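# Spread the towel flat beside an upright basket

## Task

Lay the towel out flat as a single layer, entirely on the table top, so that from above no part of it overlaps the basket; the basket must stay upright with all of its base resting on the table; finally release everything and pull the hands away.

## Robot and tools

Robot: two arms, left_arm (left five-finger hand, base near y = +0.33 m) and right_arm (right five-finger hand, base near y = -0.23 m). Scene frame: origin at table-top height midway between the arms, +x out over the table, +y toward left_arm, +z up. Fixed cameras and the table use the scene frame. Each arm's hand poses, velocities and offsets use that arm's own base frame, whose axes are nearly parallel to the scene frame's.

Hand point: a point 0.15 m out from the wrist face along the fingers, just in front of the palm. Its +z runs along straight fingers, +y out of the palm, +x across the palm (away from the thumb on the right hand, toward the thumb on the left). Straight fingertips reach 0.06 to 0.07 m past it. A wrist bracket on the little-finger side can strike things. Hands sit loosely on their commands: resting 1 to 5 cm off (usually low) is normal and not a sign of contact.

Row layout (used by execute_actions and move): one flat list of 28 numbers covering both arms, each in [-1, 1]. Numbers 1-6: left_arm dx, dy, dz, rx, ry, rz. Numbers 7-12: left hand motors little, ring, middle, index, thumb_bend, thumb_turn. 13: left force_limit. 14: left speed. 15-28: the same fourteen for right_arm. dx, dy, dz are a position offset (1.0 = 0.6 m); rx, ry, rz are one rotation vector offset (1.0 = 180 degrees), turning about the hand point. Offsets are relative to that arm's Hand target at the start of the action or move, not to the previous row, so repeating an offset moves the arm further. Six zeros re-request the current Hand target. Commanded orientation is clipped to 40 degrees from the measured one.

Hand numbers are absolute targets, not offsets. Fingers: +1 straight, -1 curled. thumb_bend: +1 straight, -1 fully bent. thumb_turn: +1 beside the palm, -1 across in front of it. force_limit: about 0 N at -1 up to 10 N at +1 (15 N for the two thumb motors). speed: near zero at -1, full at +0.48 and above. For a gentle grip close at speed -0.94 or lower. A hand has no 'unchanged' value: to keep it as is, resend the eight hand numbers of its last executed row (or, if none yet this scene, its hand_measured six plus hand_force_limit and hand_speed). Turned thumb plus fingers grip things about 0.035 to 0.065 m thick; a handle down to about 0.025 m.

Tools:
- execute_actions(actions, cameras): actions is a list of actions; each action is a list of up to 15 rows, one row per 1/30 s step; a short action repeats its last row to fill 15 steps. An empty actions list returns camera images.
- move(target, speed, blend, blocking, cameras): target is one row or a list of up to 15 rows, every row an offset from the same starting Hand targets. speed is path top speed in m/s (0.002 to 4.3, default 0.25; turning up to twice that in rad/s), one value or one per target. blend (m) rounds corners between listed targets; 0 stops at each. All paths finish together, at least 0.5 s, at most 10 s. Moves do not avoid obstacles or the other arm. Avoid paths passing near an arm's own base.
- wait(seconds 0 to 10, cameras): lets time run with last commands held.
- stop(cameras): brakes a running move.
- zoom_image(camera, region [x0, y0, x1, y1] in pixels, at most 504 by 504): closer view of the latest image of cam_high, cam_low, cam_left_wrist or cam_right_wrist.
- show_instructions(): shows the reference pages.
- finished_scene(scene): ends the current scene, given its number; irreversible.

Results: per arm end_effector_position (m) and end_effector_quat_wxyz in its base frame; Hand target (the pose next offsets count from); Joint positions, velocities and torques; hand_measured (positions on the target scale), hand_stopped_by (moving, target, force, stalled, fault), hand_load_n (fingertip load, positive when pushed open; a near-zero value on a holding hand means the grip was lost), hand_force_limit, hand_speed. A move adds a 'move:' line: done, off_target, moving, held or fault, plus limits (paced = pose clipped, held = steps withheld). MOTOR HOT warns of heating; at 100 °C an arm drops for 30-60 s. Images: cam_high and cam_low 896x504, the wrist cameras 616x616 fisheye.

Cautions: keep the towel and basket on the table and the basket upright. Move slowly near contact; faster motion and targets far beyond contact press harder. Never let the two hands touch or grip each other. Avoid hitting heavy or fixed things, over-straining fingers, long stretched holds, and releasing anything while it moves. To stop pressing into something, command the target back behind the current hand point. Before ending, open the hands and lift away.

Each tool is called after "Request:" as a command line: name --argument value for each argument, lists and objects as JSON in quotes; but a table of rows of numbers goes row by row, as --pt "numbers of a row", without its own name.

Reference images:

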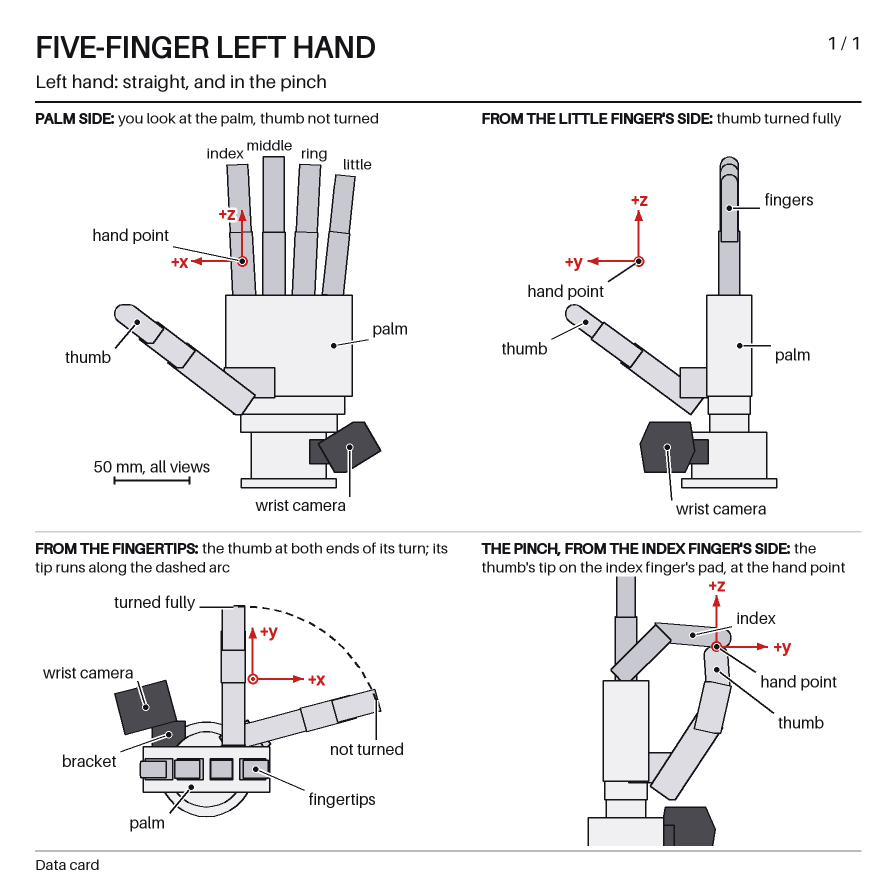

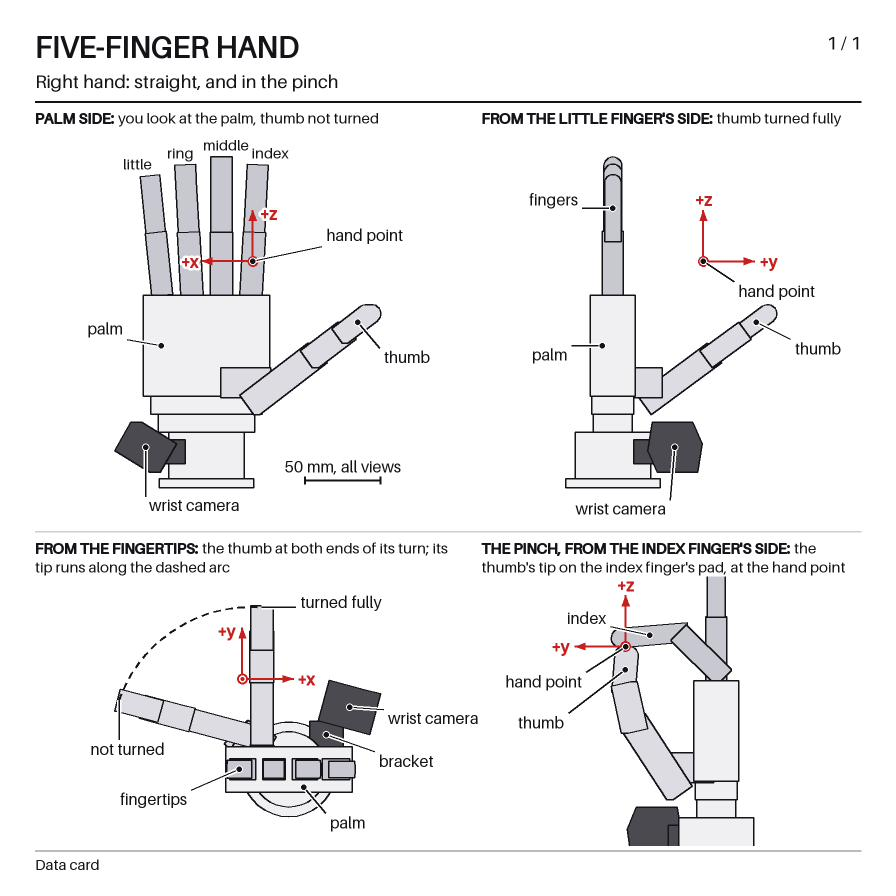

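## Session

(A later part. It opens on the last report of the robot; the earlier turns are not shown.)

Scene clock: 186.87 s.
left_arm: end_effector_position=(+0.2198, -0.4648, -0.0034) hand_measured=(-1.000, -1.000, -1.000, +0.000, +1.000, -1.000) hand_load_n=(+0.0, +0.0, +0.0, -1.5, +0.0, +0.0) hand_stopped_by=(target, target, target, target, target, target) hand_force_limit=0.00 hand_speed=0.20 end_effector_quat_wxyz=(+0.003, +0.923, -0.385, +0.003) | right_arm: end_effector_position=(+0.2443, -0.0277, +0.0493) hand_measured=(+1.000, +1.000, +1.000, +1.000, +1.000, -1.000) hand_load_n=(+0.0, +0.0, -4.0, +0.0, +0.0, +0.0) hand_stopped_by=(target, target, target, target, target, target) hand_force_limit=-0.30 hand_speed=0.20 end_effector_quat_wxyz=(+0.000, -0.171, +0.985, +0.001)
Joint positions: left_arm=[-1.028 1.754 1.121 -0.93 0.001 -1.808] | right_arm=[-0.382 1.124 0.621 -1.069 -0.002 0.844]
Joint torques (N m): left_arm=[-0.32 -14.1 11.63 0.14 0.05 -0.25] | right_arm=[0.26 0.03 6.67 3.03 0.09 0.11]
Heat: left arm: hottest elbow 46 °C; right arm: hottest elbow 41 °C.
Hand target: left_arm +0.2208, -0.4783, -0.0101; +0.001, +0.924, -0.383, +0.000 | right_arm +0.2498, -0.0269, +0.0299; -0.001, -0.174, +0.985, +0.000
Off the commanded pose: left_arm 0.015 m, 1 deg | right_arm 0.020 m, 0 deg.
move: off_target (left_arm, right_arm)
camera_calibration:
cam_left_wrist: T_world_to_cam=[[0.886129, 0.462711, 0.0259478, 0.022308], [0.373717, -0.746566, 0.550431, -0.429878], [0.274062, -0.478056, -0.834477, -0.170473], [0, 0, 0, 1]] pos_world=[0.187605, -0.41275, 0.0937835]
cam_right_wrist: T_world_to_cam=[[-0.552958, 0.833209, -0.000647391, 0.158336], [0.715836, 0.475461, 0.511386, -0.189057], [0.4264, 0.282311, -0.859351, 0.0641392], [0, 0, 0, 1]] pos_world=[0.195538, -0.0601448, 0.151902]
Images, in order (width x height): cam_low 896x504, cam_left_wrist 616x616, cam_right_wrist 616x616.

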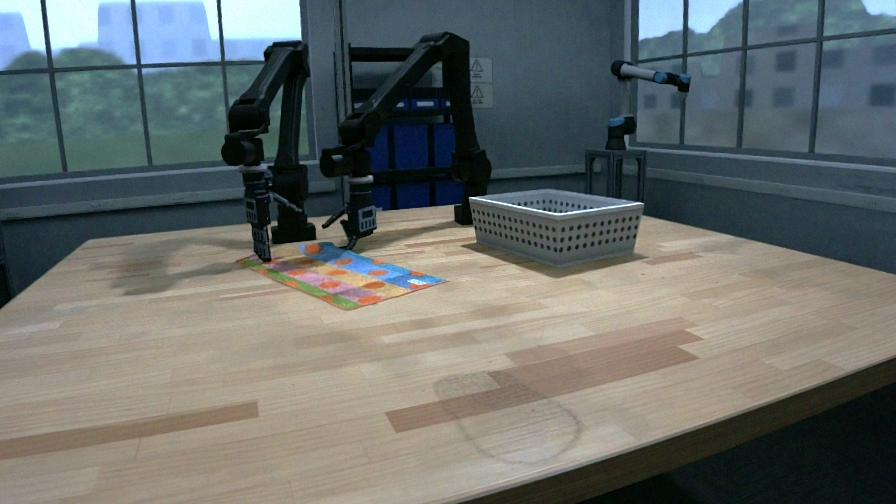

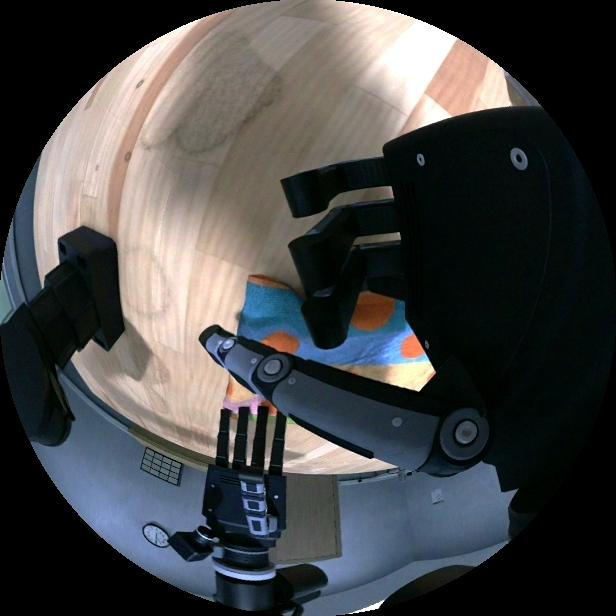

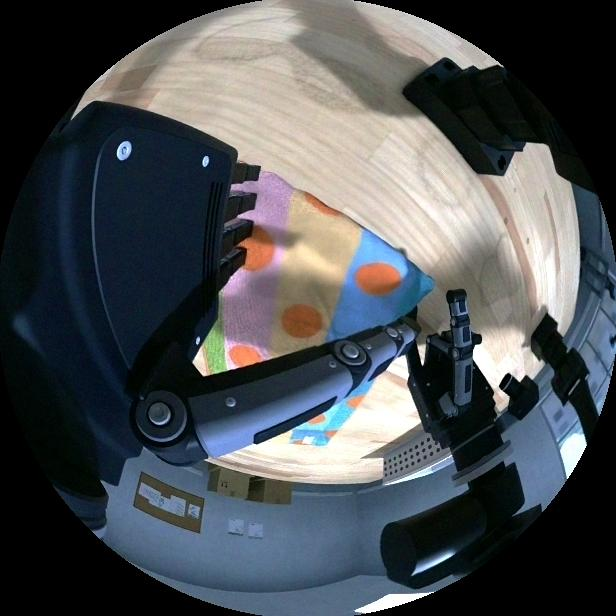

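Request:
move --target '[0.03,0.05,0.01,0,0,0,-1,-1,-1,0,1,-1,0,0.2,0,0,0,0,0,0,1,1,1,1,1,-1,-0.3,0.2]' --speed 0.15 --cameras '["cam_low","cam_right_wrist","cam_left_wrist","cam_high"]'

Request:
zoom_image --camera "cam_left_wrist" --region '[190, 240, 450, 420]'

Request:
zoom_image --camera "cam_right_wrist" --region '[320, 200, 480, 360]'

Request:
zoom_image --camera "cam_low" --region '[270, 200, 400, 290]'

Scene clock: 192.63 s.
left_arm: end_effector_position=(+0.2365, -0.4548, -0.0033) hand_measured=(-1.000, -1.000, -1.000, +0.000, +1.000, -1.000) hand_load_n=(+0.0, +0.0, +0.0, -1.0, +0.0, +0.0) hand_stopped_by=(target, target, target, target, target, target) hand_force_limit=0.00 hand_speed=0.20 end_effector_quat_wxyz=(+0.003, +0.925, -0.380, +0.002) | right_arm: end_effector_position=(+0.2443, -0.0277, +0.0493) hand_measured=(+1.000, +1.000, +1.000, +1.000, +1.000, -1.000) hand_load_n=(+0.0, +0.0, -4.0, +0.0, -0.5, +0.0) hand_stopped_by=(target, target, target, target, target, target) hand_force_limit=-0.30 hand_speed=0.20 end_effector_quat_wxyz=(+0.000, -0.171, +0.985, +0.001)
Joint positions: left_arm=[-0.987 1.754 1.121 -0.93 0.003 -1.777] | right_arm=[-0.382 1.124 0.621 -1.069 -0.002 0.844]
Joint torques (N m): left_arm=[1.67 -18.08 7.79 0.13 0.01 0.11] | right_arm=[0.21 0.03 6.79 3.21 0.12 0.14]
Heat: left arm: hottest elbow 47 °C; right arm: hottest elbow 40 °C.
Hand target: left_arm +0.2386, -0.4483, -0.0041; +0.000, +0.924, -0.383, +0.000 | right_arm +0.2498, -0.0269, +0.0299; -0.001, -0.174, +0.985, +0.000
Off the commanded pose: left_arm 0.007 m, 0 deg | right_arm 0.020 m, 0 deg.
move: off_target (right_arm)
camera_calibration:
cam_left_wrist: T_world_to_cam=[[0.881199, 0.472105, 0.0246005, 0.00833495], [0.382336, -0.742314, 0.550263, -0.428887], [0.278043, -0.475485, -0.834629, -0.17003], [0, 0, 0, 1]] pos_world=[0.20391, -0.40315, 0.0938837]
cam_right_wrist: T_world_to_cam=[[-0.552958, 0.833209, -0.000647391, 0.158336], [0.715836, 0.475461, 0.511386, -0.189057], [0.4264, 0.282311, -0.859351, 0.0641392], [0, 0, 0, 1]] pos_world=[0.195538, -0.0601448, 0.151902]

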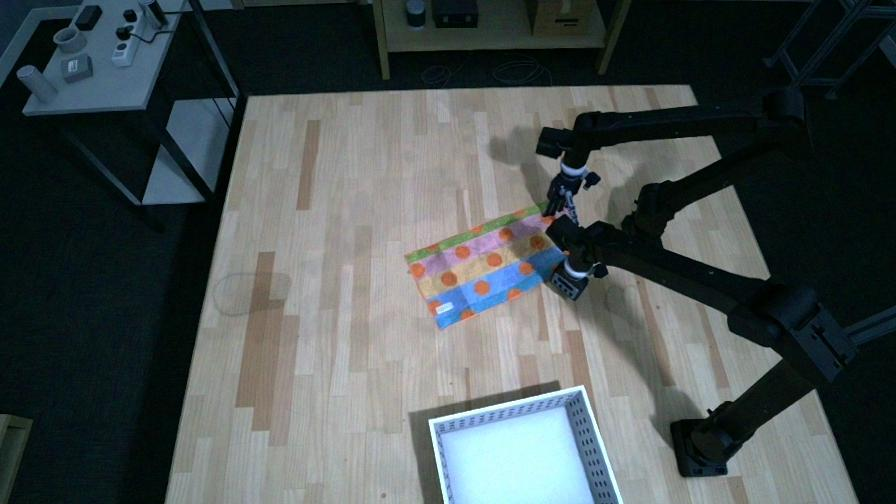

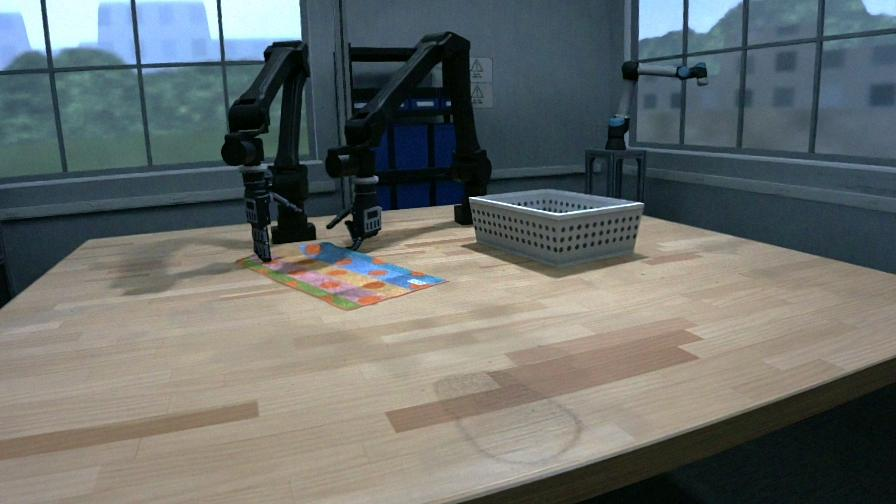

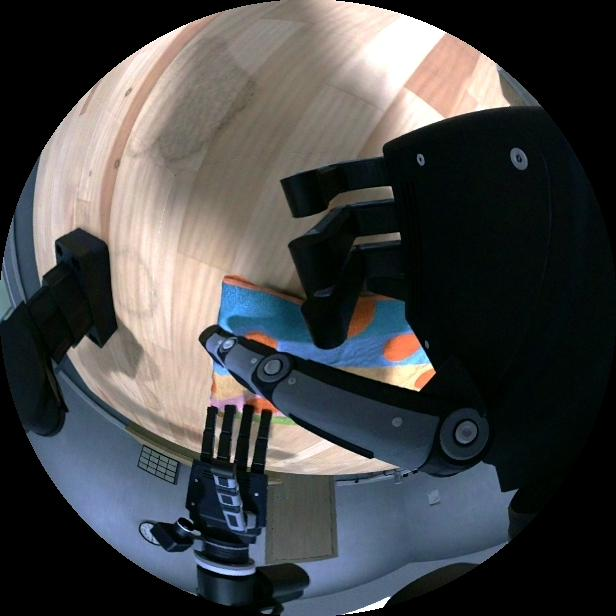

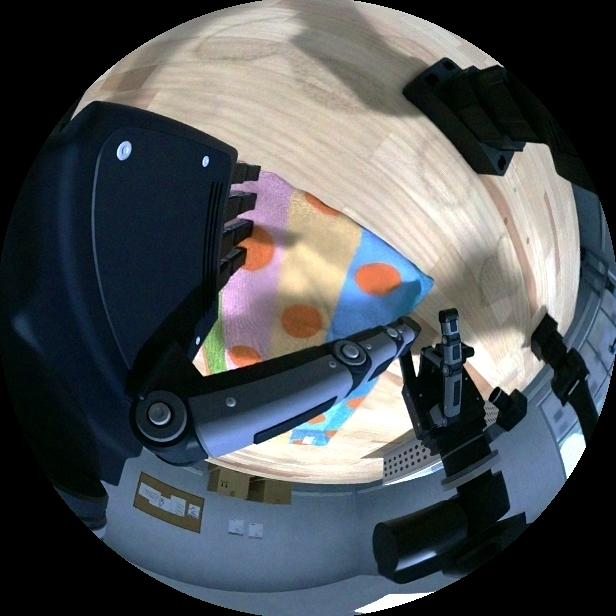

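Scaled by 1.938 from the camera's 616x616 image, which has a finer 880x880 frame.

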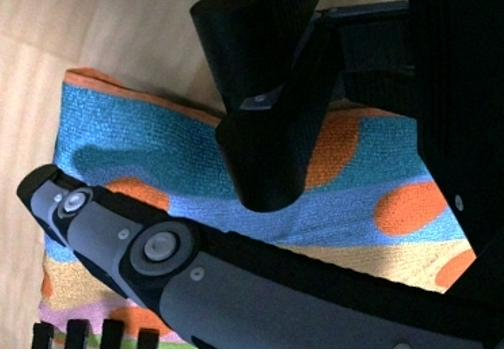

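Scaled by 3.150 from the camera's 616x616 image, which has a finer 880x880 frame.

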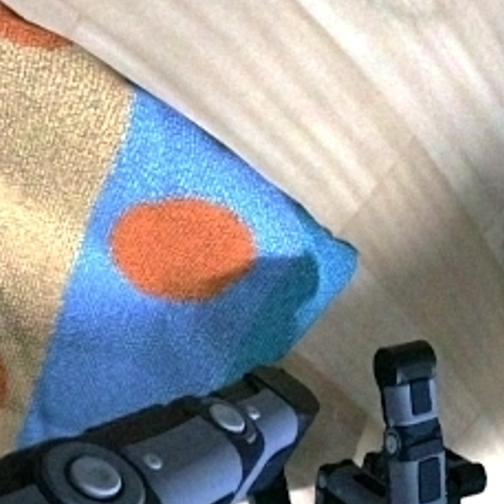

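Scaled by 3.877 from the camera's 896x504 image, which has a finer 1280x720 frame.

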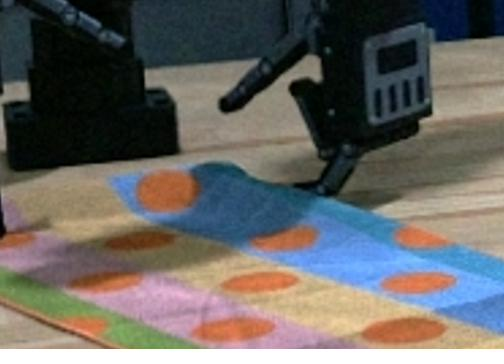

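Request:
move --target '[-0.076,-0.068,0,0,0,0,-1,-1,-1,0,1,-1,0,0.2,0,0,0,0,0,0,1,1,1,1,1,-1,-0.3,0.2]' --speed 0.08 --cameras '["cam_low","cam_right_wrist","cam_left_wrist"]'

Request:
zoom_image --camera "cam_left_wrist" --region '[190, 240, 450, 420]'

Request:
zoom_image --camera "cam_right_wrist" --region '[320, 200, 480, 360]'

Request:
zoom_image --camera "cam_low" --region '[270, 200, 400, 290]'

Scene clock: 196.50 s.
left_arm: end_effector_position=(+0.1978, -0.4765, -0.0034) hand_measured=(-1.000, -1.000, -1.000, +0.000, +1.000, -1.000) hand_load_n=(+0.0, +0.0, +0.0, -1.5, +0.0, +0.0) hand_stopped_by=(target, target, target, target, target, target) hand_force_limit=0.00 hand_speed=0.20 end_effector_quat_wxyz=(+0.000, +0.925, -0.379, +0.001) | right_arm: end_effector_position=(+0.2443, -0.0277, +0.0493) hand_measured=(+1.000, +1.000, +1.000, +1.000, +1.000, -1.000) hand_load_n=(+0.0, +0.0, -4.0, +0.0, +0.0, +0.0) hand_stopped_by=(target, target, target, target, target, target) hand_force_limit=-0.30 hand_speed=0.20 end_effector_quat_wxyz=(+0.000, -0.171, +0.985, +0.001)
Joint positions: left_arm=[-1.084 1.754 1.122 -0.937 -0.002 -1.878] | right_arm=[-0.382 1.124 0.621 -1.069 -0.002 0.844]
Joint torques (N m): left_arm=[-0.62 -15.74 11.04 -0.09 0.16 -0.19] | right_arm=[0.03 0.85 6.48 2.99 0.09 0.16]
Heat: left arm: hottest elbow 46 °C; right arm: hottest elbow 40 °C.
Hand target: left_arm +0.1931, -0.4892, -0.0040; +0.001, +0.924, -0.383, +0.000 | right_arm +0.2498, -0.0269, +0.0299; -0.001, -0.174, +0.985, +0.000
Off the commanded pose: left_arm 0.014 m, 1 deg | right_arm 0.020 m, 0 deg.
move: off_target (left_arm, right_arm)
camera_calibration:
cam_left_wrist: T_world_to_cam=[[0.879518, 0.47501, 0.0285155, 0.0544215], [0.384604, -0.744855, 0.545226, -0.431701], [0.280228, -0.468569, -0.837804, -0.166794], [0, 0, 0, 1]] pos_world=[0.16491, -0.42556, 0.0940819]
cam_right_wrist: T_world_to_cam=[[-0.552958, 0.833209, -0.000647391, 0.158336], [0.715836, 0.475461, 0.511386, -0.189057], [0.4264, 0.282311, -0.859351, 0.0641392], [0, 0, 0, 1]] pos_world=[0.195538, -0.0601448, 0.151902]
Images, in order (width x height): cam_low 896x504, cam_left_wrist 616x616, cam_right_wrist 616x616.

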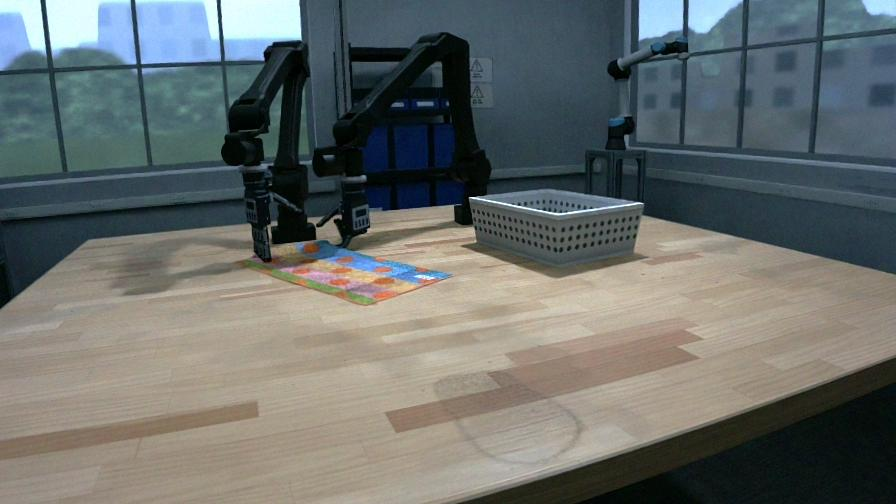

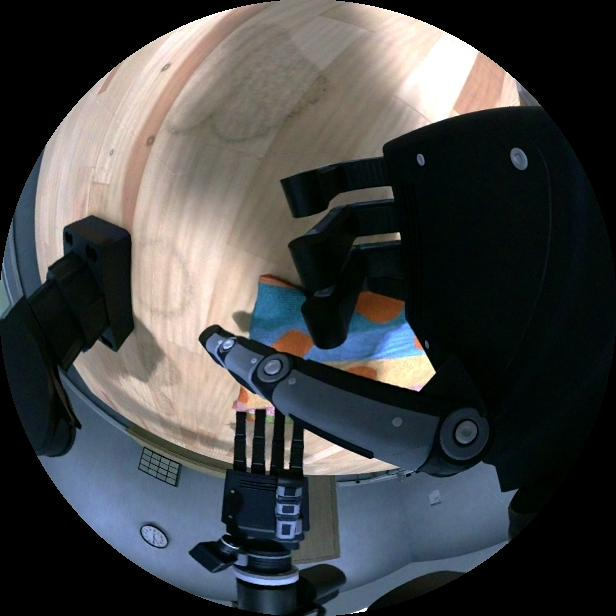

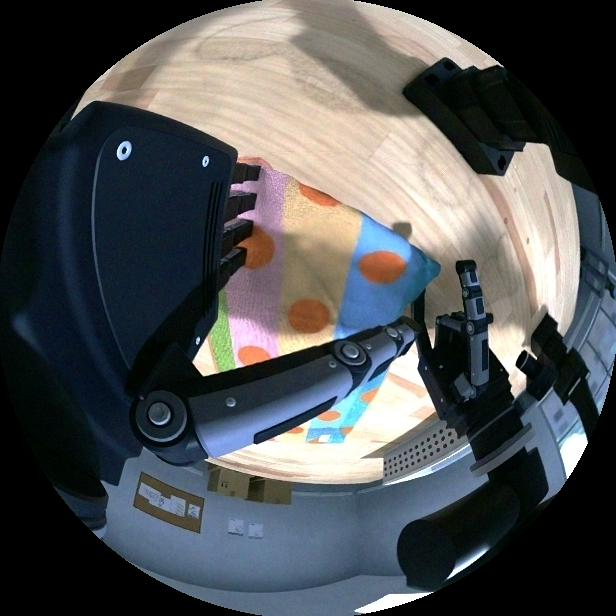

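Scaled by 1.938 from the camera's 616x616 image, which has a finer 880x880 frame.

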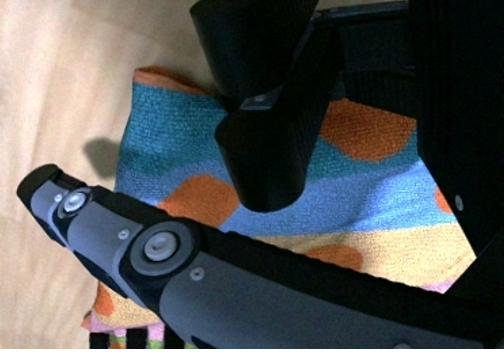

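Scaled by 3.150 from the camera's 616x616 image, which has a finer 880x880 frame.

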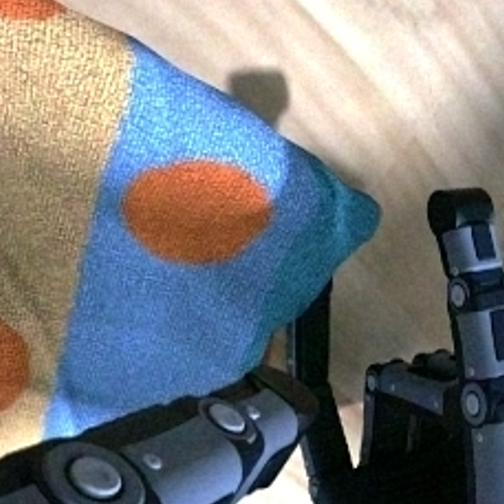

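Scaled by 3.877 from the camera's 896x504 image, which has a finer 1280x720 frame.

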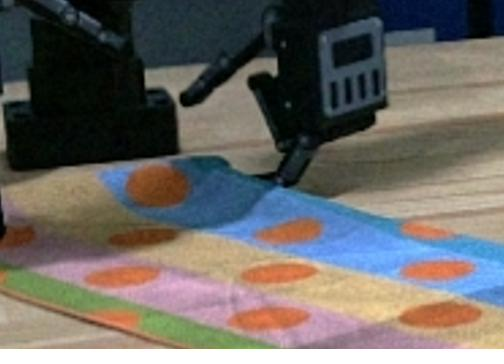

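Request:
move --pt "0.05 0.15 0.03 0 0 0 -1 -1 -1 0 1 -1 0 0.2 0 0 0.1 0 0 0 1 1 1 1 1 -1 -0.3 0.2" --pt "0.05 0.25 0.15 0 0 0 -1 -1 -1 0 1 -1 0 0.2 0.25 0.17 0.1 0 0 0 1 1 1 1 1 -1 -0.3 0.2" --pt "0.05 0.25 0.15 0 0 0 -1 -1 -1 0 1 -1 0 0.2 0.25 0.17 -0.02 0 0 0 1 1 1 1 1 -1 -0.3 0.2" --speed '[0.2,0.25,0.12]' --blend '[0.02,0.02,0]' --cameras '["all"]'

Scene clock: 203.13 s.
left_arm: end_effector_position=(+0.2216, -0.3430, +0.0816) hand_measured=(-1.000, -1.000, -1.000, +0.000, +1.000, -1.000) hand_load_n=(+0.0, +0.0, +0.0, +0.0, +0.0, +0.0) hand_stopped_by=(target, target, target, target, target, target) hand_force_limit=0.00 hand_speed=0.20 end_effector_quat_wxyz=(-0.001, +0.925, -0.380, -0.002) | right_arm: end_effector_position=(+0.3995, +0.0719, +0.0494) hand_measured=(+1.000, +1.000, +1.000, +1.000, +1.000, -1.000) hand_load_n=(+0.0, +0.0, -2.5, +0.0, +0.0, +0.0) hand_stopped_by=(target, target, target, target, target, target) hand_force_limit=-0.30 hand_speed=0.20 end_effector_quat_wxyz=(+0.008, -0.175, +0.985, +0.001)
Joint positions: left_arm=[-0.854 1.404 0.956 -1.127 0 -1.645] | right_arm=[0.012 1.492 0.952 -1.016 -0.004 1.231]
Joint torques (N m): left_arm=[1.55 -13.16 9.24 -0.03 0.1 0.12] | right_arm=[-0.62 -3.96 5.78 3.06 0.19 0.19]
Heat: left arm: hottest elbow 47 °C; right arm: hottest elbow 40 °C.
Hand target: left_arm +0.2231, -0.3392, +0.0859; +0.001, +0.924, -0.382, +0.000 | right_arm +0.3999, +0.0750, +0.0180; -0.001, -0.174, +0.985, +0.000
Off the commanded pose: left_arm 0.006 m, 0 deg | right_arm 0.032 m, 1 deg.
move: off_target (right_arm)
camera_calibration:
cam_left_wrist: T_world_to_cam=[[0.881085, 0.472244, 0.0259625, -0.0334835], [0.385049, -0.748114, 0.540428, -0.388653], [0.274637, -0.466166, -0.84099, -0.0373688], [0, 0, 0, 1]] pos_world=[0.189415, -0.292364, 0.179481]
cam_right_wrist: T_world_to_cam=[[-0.558294, 0.829611, -0.0073113, 0.163878], [0.705038, 0.47907, 0.522889, -0.344081], [0.437297, 0.286771, -0.852369, -0.0351044], [0, 0, 0, 1]] pos_world=[0.349433, 0.0389506, 0.151192]

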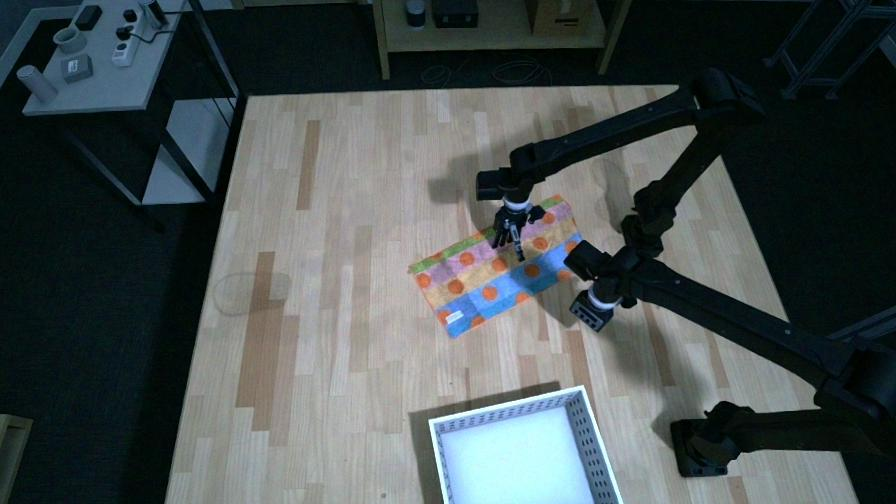

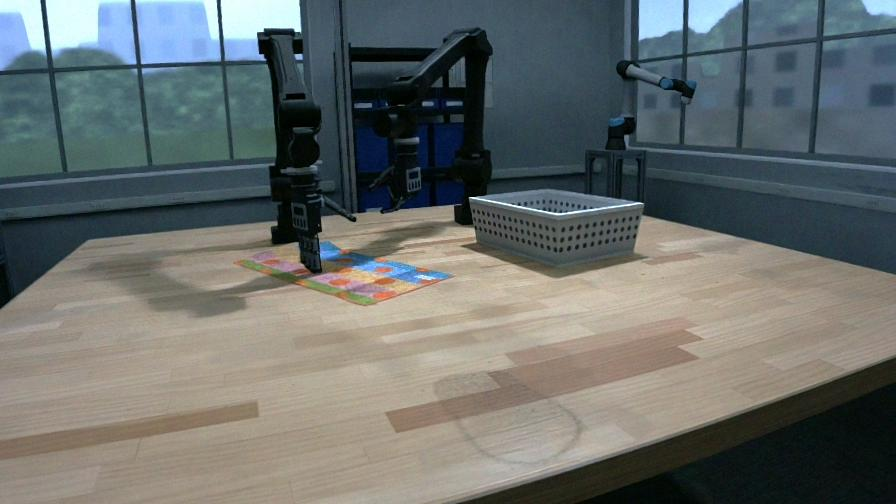

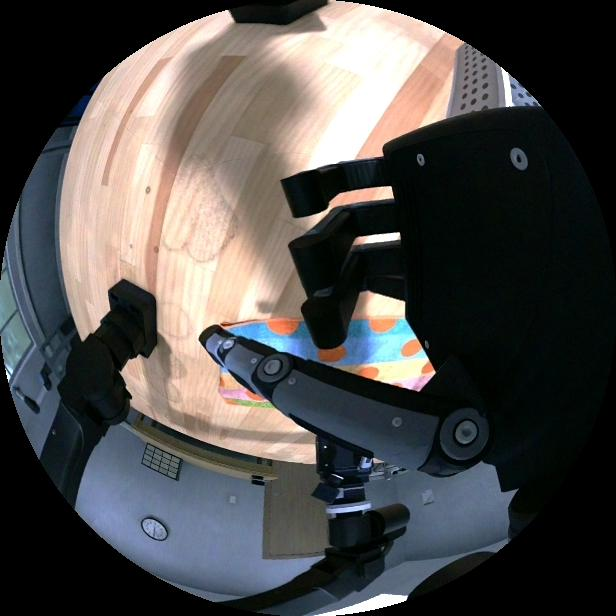

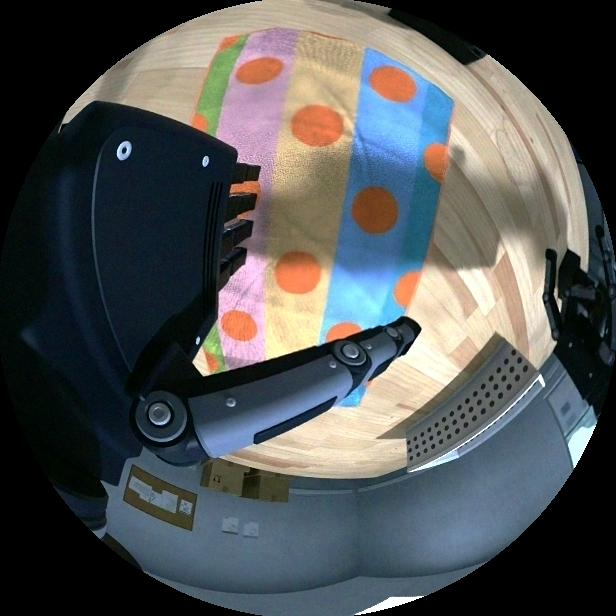

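Request:
zoom_image --camera "cam_high" --region '[400, 185, 600, 345]'

Request:
zoom_image --camera "cam_right_wrist" --region '[200, 10, 480, 200]'

Scaled by 2.520 from the camera's 896x504 image, which has a finer 1280x720 frame.

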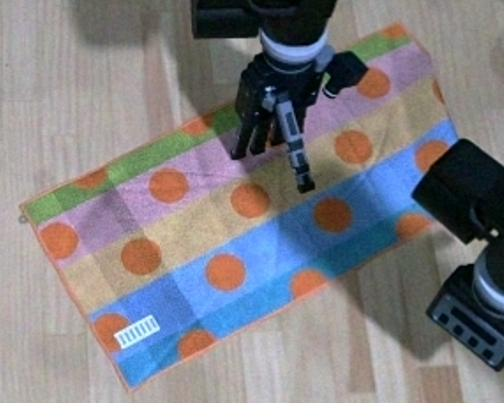

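Scaled by 1.800 from the camera's 616x616 image, which has a finer 880x880 frame.

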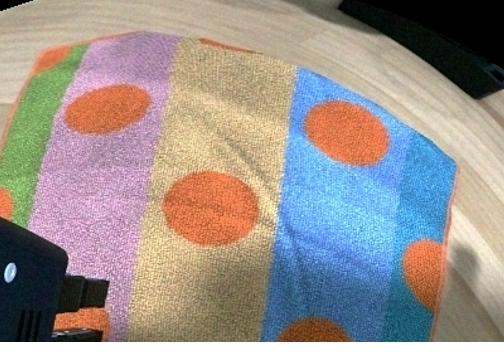

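Request:
move --target '[0,0,0,0,0,0,-1,-1,-1,0,1,-1,0,0.2,0.2,0.05,0,0,0,0,1,1,1,1,1,-1,-0.3,0.2]' --speed 0.12 --cameras '["cam_high","cam_low","cam_right_wrist"]'

Request:
zoom_image --camera "cam_high" --region '[380, 185, 600, 345]'

Request:
zoom_image --camera "cam_right_wrist" --region '[200, 10, 480, 200]'

Scene clock: 205.53 s.
left_arm: end_effector_position=(+0.2216, -0.3430, +0.0816) hand_measured=(-1.000, -1.000, -1.000, +0.000, +1.000, -1.000) hand_load_n=(+0.0, +0.0, +0.0, +0.0, +0.0, +0.0) hand_stopped_by=(target, target, target, target, target, target) hand_force_limit=0.00 hand_speed=0.20 end_effector_quat_wxyz=(-0.001, +0.925, -0.380, -0.002) | right_arm: end_effector_position=(+0.5166, +0.0962, +0.0504) hand_measured=(+1.000, +1.000, +1.000, +1.000, +1.000, -1.000) hand_load_n=(+0.0, +0.0, -0.5, +0.0, +0.0, +0.0) hand_stopped_by=(target, target, target, target, target, target) hand_force_limit=-0.30 hand_speed=0.20 end_effector_quat_wxyz=(+0.025, -0.171, +0.985, -0.003)
Joint positions: left_arm=[-0.854 1.404 0.956 -1.127 0 -1.645] | right_arm=[0.059 1.747 1.275 -1.049 0.001 1.286]
Joint torques (N m): left_arm=[1.38 -13.33 9.28 -0.09 0.09 0.11] | right_arm=[-0.15 -6.18 9.65 0.84 -0.03 0.21]
Heat: left arm: hottest elbow 46 °C; right arm: hottest elbow 40 °C.
Hand target: left_arm +0.2231, -0.3392, +0.0859; +0.001, +0.924, -0.383, +0.000 | right_arm +0.5199, +0.1051, +0.0179; -0.001, -0.174, +0.985, +0.000
Off the commanded pose: left_arm 0.006 m, 0 deg | right_arm 0.034 m, 3 deg.
move: off_target (right_arm)
camera_calibration:
cam_right_wrist: T_world_to_cam=[[-0.550915, 0.834104, -0.0276151, 0.205892], [0.690355, 0.474065, 0.546509, -0.431896], [0.468937, 0.282016, -0.836998, -0.109018], [0, 0, 0, 1]] pos_world=[0.462713, 0.0637559, 0.150473]
Images, in order (width x height): cam_high 896x504, cam_low 896x504, cam_right_wrist 616x616.

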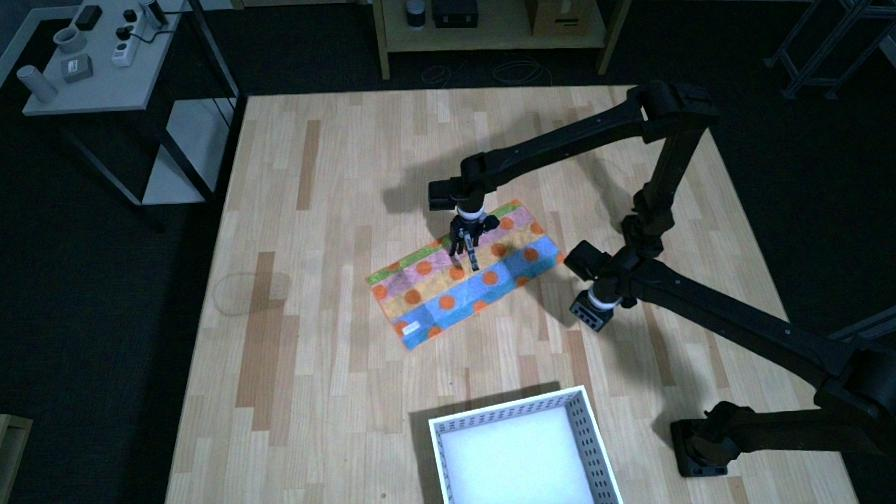

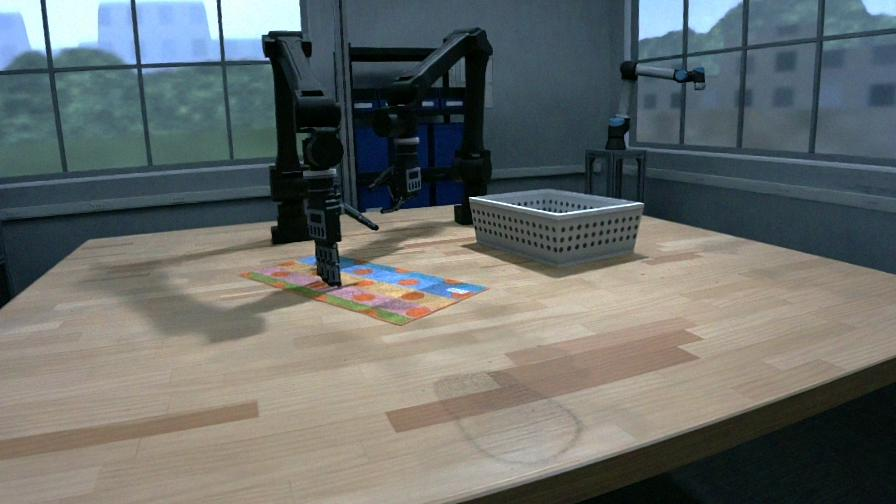

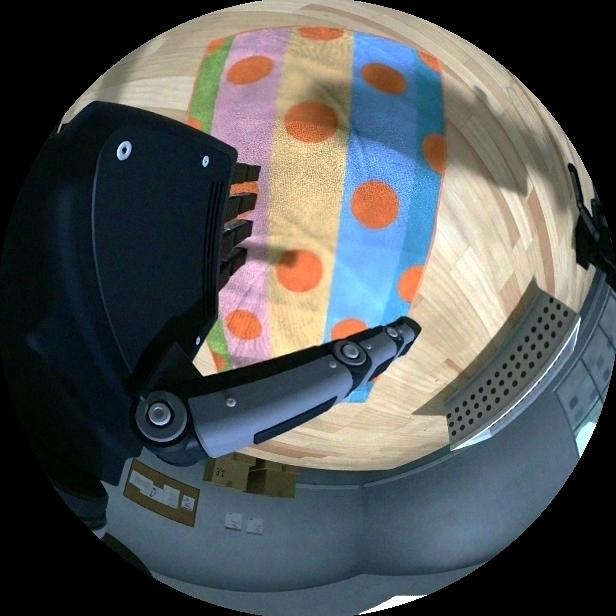

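Scaled by 2.291 from the camera's 896x504 image, which has a finer 1280x720 frame.

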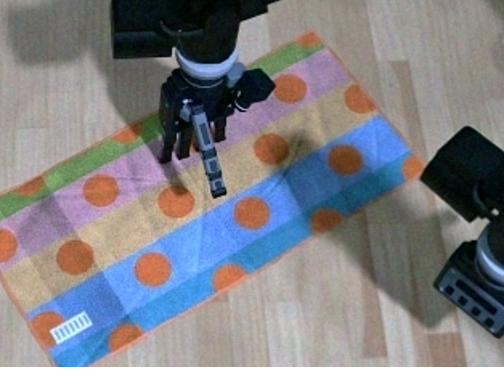

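Scaled by 1.800 from the camera's 616x616 image, which has a finer 880x880 frame.

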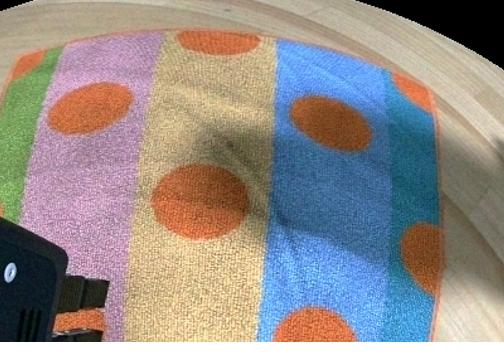

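Request:
zoom_image --camera "cam_high" --region '[350, 240, 450, 360]'

Request:
zoom_image --camera "cam_high" --region '[480, 185, 590, 285]'

Request:
zoom_image --camera "cam_low" --region '[230, 230, 500, 340]'

Scaled by 4.200 from the camera's 896x504 image, which has a finer 1280x720 frame.

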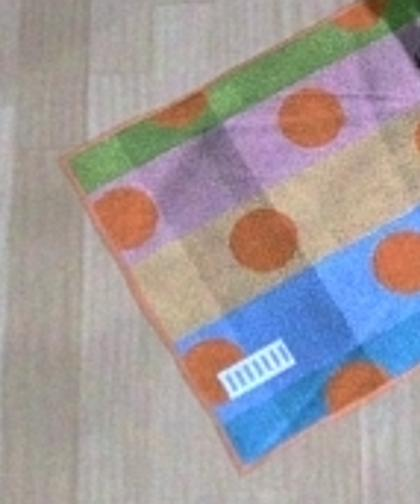

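Scaled by 4.582 from the camera's 896x504 image, which has a finer 1280x720 frame.

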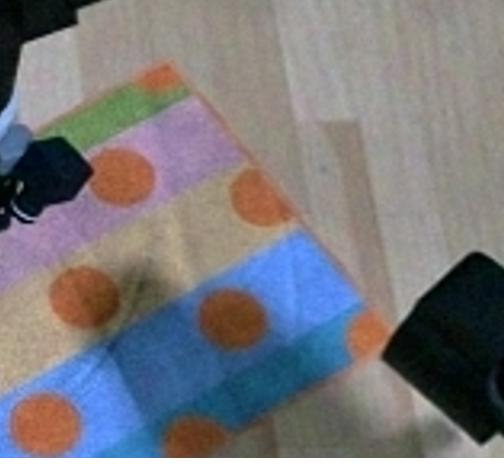

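Scaled by 1.867 from the camera's 896x504 image, which has a finer 1280x720 frame.

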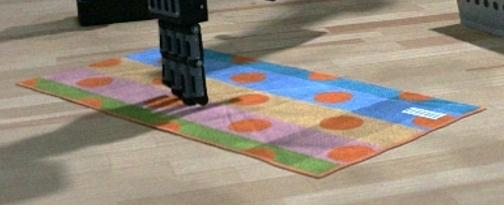

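Request:
move --pt "-0.05 0.08 0.1 0 0 0 -1 -1 -1 0 1 -1 0 0.2 0 0 0.2 0 0 0 1 1 1 1 1 -1 -0.3 0.2" --pt "-0.1 0.2 0.12 0 0 0 -1 -1 -1 0 1 -1 0 0.2 -0.3 -0.33 0.22 0 0 0 1 1 1 1 1 -1 -0.3 0.2" --speed 0.3 --blend '[0.03,0]' --cameras '["all"]'

Request:
zoom_image --camera "cam_high" --region '[350, 185, 590, 365]'

Request:
zoom_image --camera "cam_high" --region '[490, 190, 580, 290]'

Request:
zoom_image --camera "cam_low" --region '[230, 230, 500, 340]'

Scene clock: 208.87 s.
left_arm: end_effector_position=(+0.1640, -0.2231, +0.1560) hand_measured=(-1.000, -1.000, -1.000, +0.000, +1.000, -1.000) hand_load_n=(+0.0, +0.5, +0.0, +0.0, +0.0, +0.0) hand_stopped_by=(target, target, target, target, target, target) hand_force_limit=0.00 hand_speed=0.20 end_effector_quat_wxyz=(-0.001, +0.925, -0.380, -0.001) | right_arm: end_effector_position=(+0.3469, -0.0932, +0.1494) hand_measured=(+1.000, +1.000, +1.000, +1.000, +1.000, -1.000) hand_load_n=(+0.0, +0.0, +0.0, +0.0, +0.0, +0.0) hand_stopped_by=(target, target, target, target, target, target) hand_force_limit=-0.30 hand_speed=0.20 end_effector_quat_wxyz=(+0.004, -0.174, +0.985, -0.005)
Joint positions: left_arm=[-0.709 0.978 0.824 -1.42 0 -1.499] | right_arm=[-0.439 1.342 1.086 -1.303 0.003 0.781]
Joint torques (N m): left_arm=[1.61 -6.89 10.02 -0.05 0.1 0.11] | right_arm=[-2.43 -7.53 8.49 -0.27 -0.11 0]
Heat: left arm: hottest elbow 46 °C; right arm: hottest elbow 40 °C.
Hand target: left_arm +0.1631, -0.2192, +0.1580; +0.001, +0.924, -0.383, +0.000 | right_arm +0.3398, -0.0930, +0.1499; -0.001, -0.174, +0.985, +0.000
Off the commanded pose: left_arm 0.004 m, 0 deg | right_arm 0.007 m, 1 deg.
move: done
camera_calibration:
cam_left_wrist: T_world_to_cam=[[0.88123, 0.471967, 0.0260921, -0.041478], [0.384209, -0.747343, 0.542091, -0.316956], [0.275348, -0.467682, -0.839915, 0.0962964], [0, 0, 0, 1]] pos_world=[0.131814, -0.172262, 0.253782]
cam_right_wrist: T_world_to_cam=[[-0.55733, 0.830184, -0.0133837, 0.272865], [0.708834, 0.484134, 0.512999, -0.279517], [0.432363, 0.276423, -0.858285, 0.122054], [0, 0, 0, 1]] pos_world=[0.297436, -0.124943, 0.251801]

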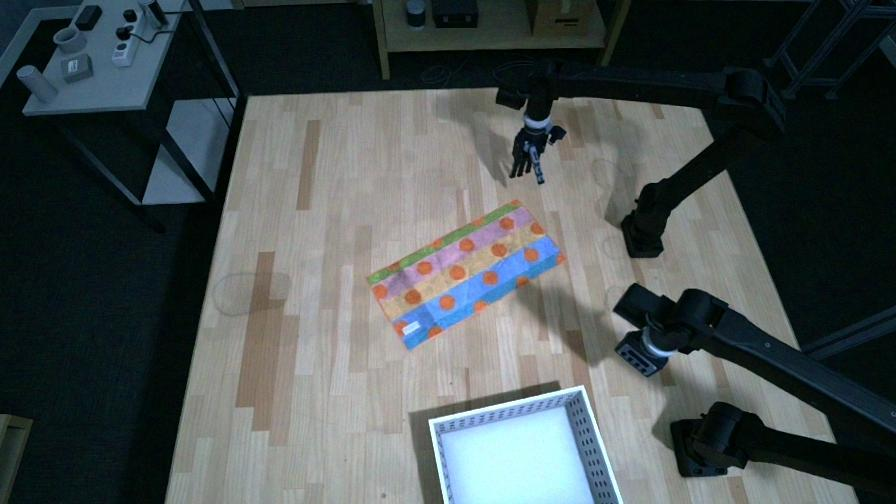

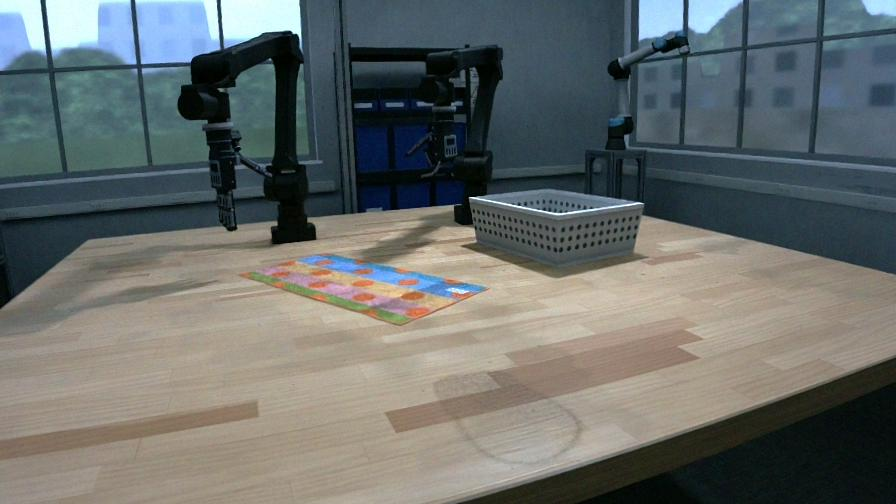

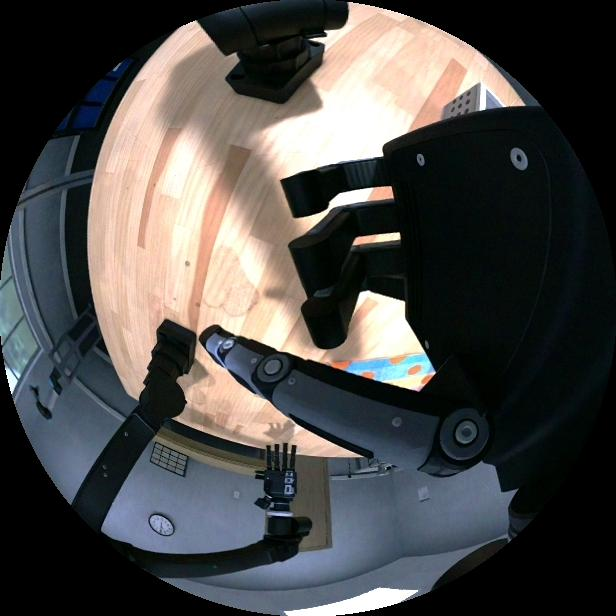

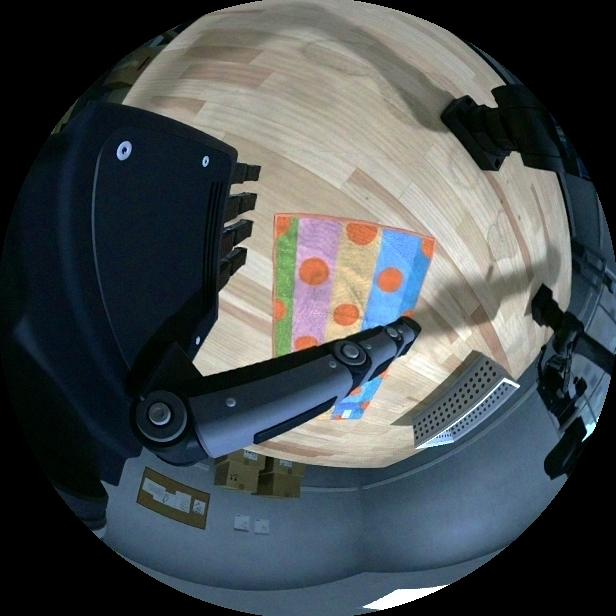

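Scaled by 2.100 from the camera's 896x504 image, which has a finer 1280x720 frame.

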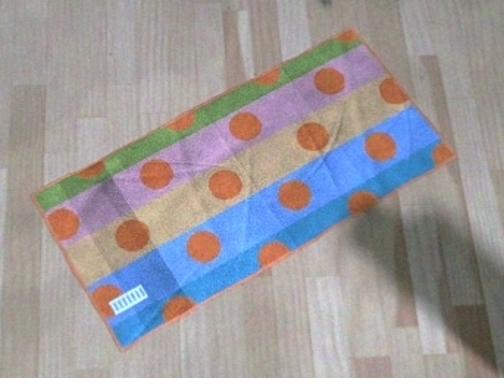

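Scaled by 5.040 from the camera's 896x504 image, which has a finer 1280x720 frame.

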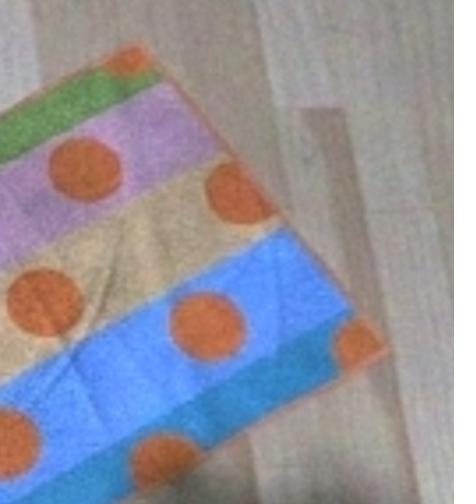

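Scaled by 1.867 from the camera's 896x504 image, which has a finer 1280x720 frame.

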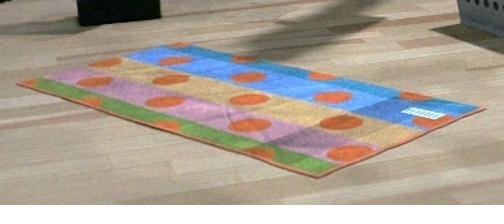

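Request:
zoom_image --camera "cam_right_wrist" --region '[250, 190, 450, 430]'

Request:
zoom_image --camera "cam_low" --region '[235, 245, 370, 325]'

Request:
zoom_image --camera "cam_low" --region '[340, 250, 500, 335]'

Scaled by 2.100 from the camera's 616x616 image, which has a finer 880x880 frame.

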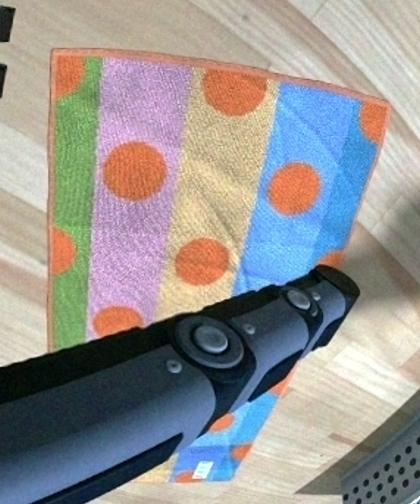

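Scaled by 3.733 from the camera's 896x504 image, which has a finer 1280x720 frame.

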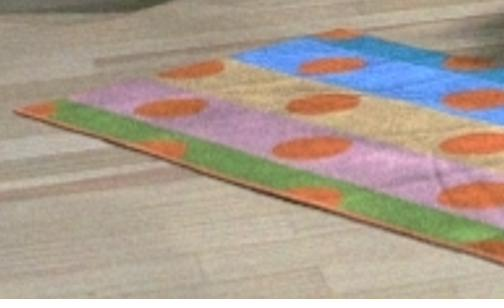

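Scaled by 3.150 from the camera's 896x504 image, which has a finer 1280x720 frame.

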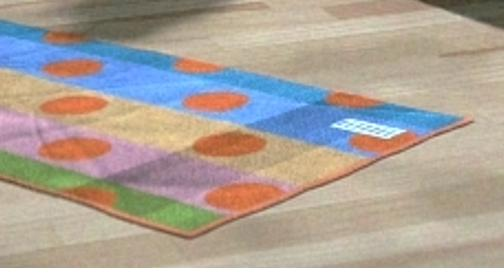

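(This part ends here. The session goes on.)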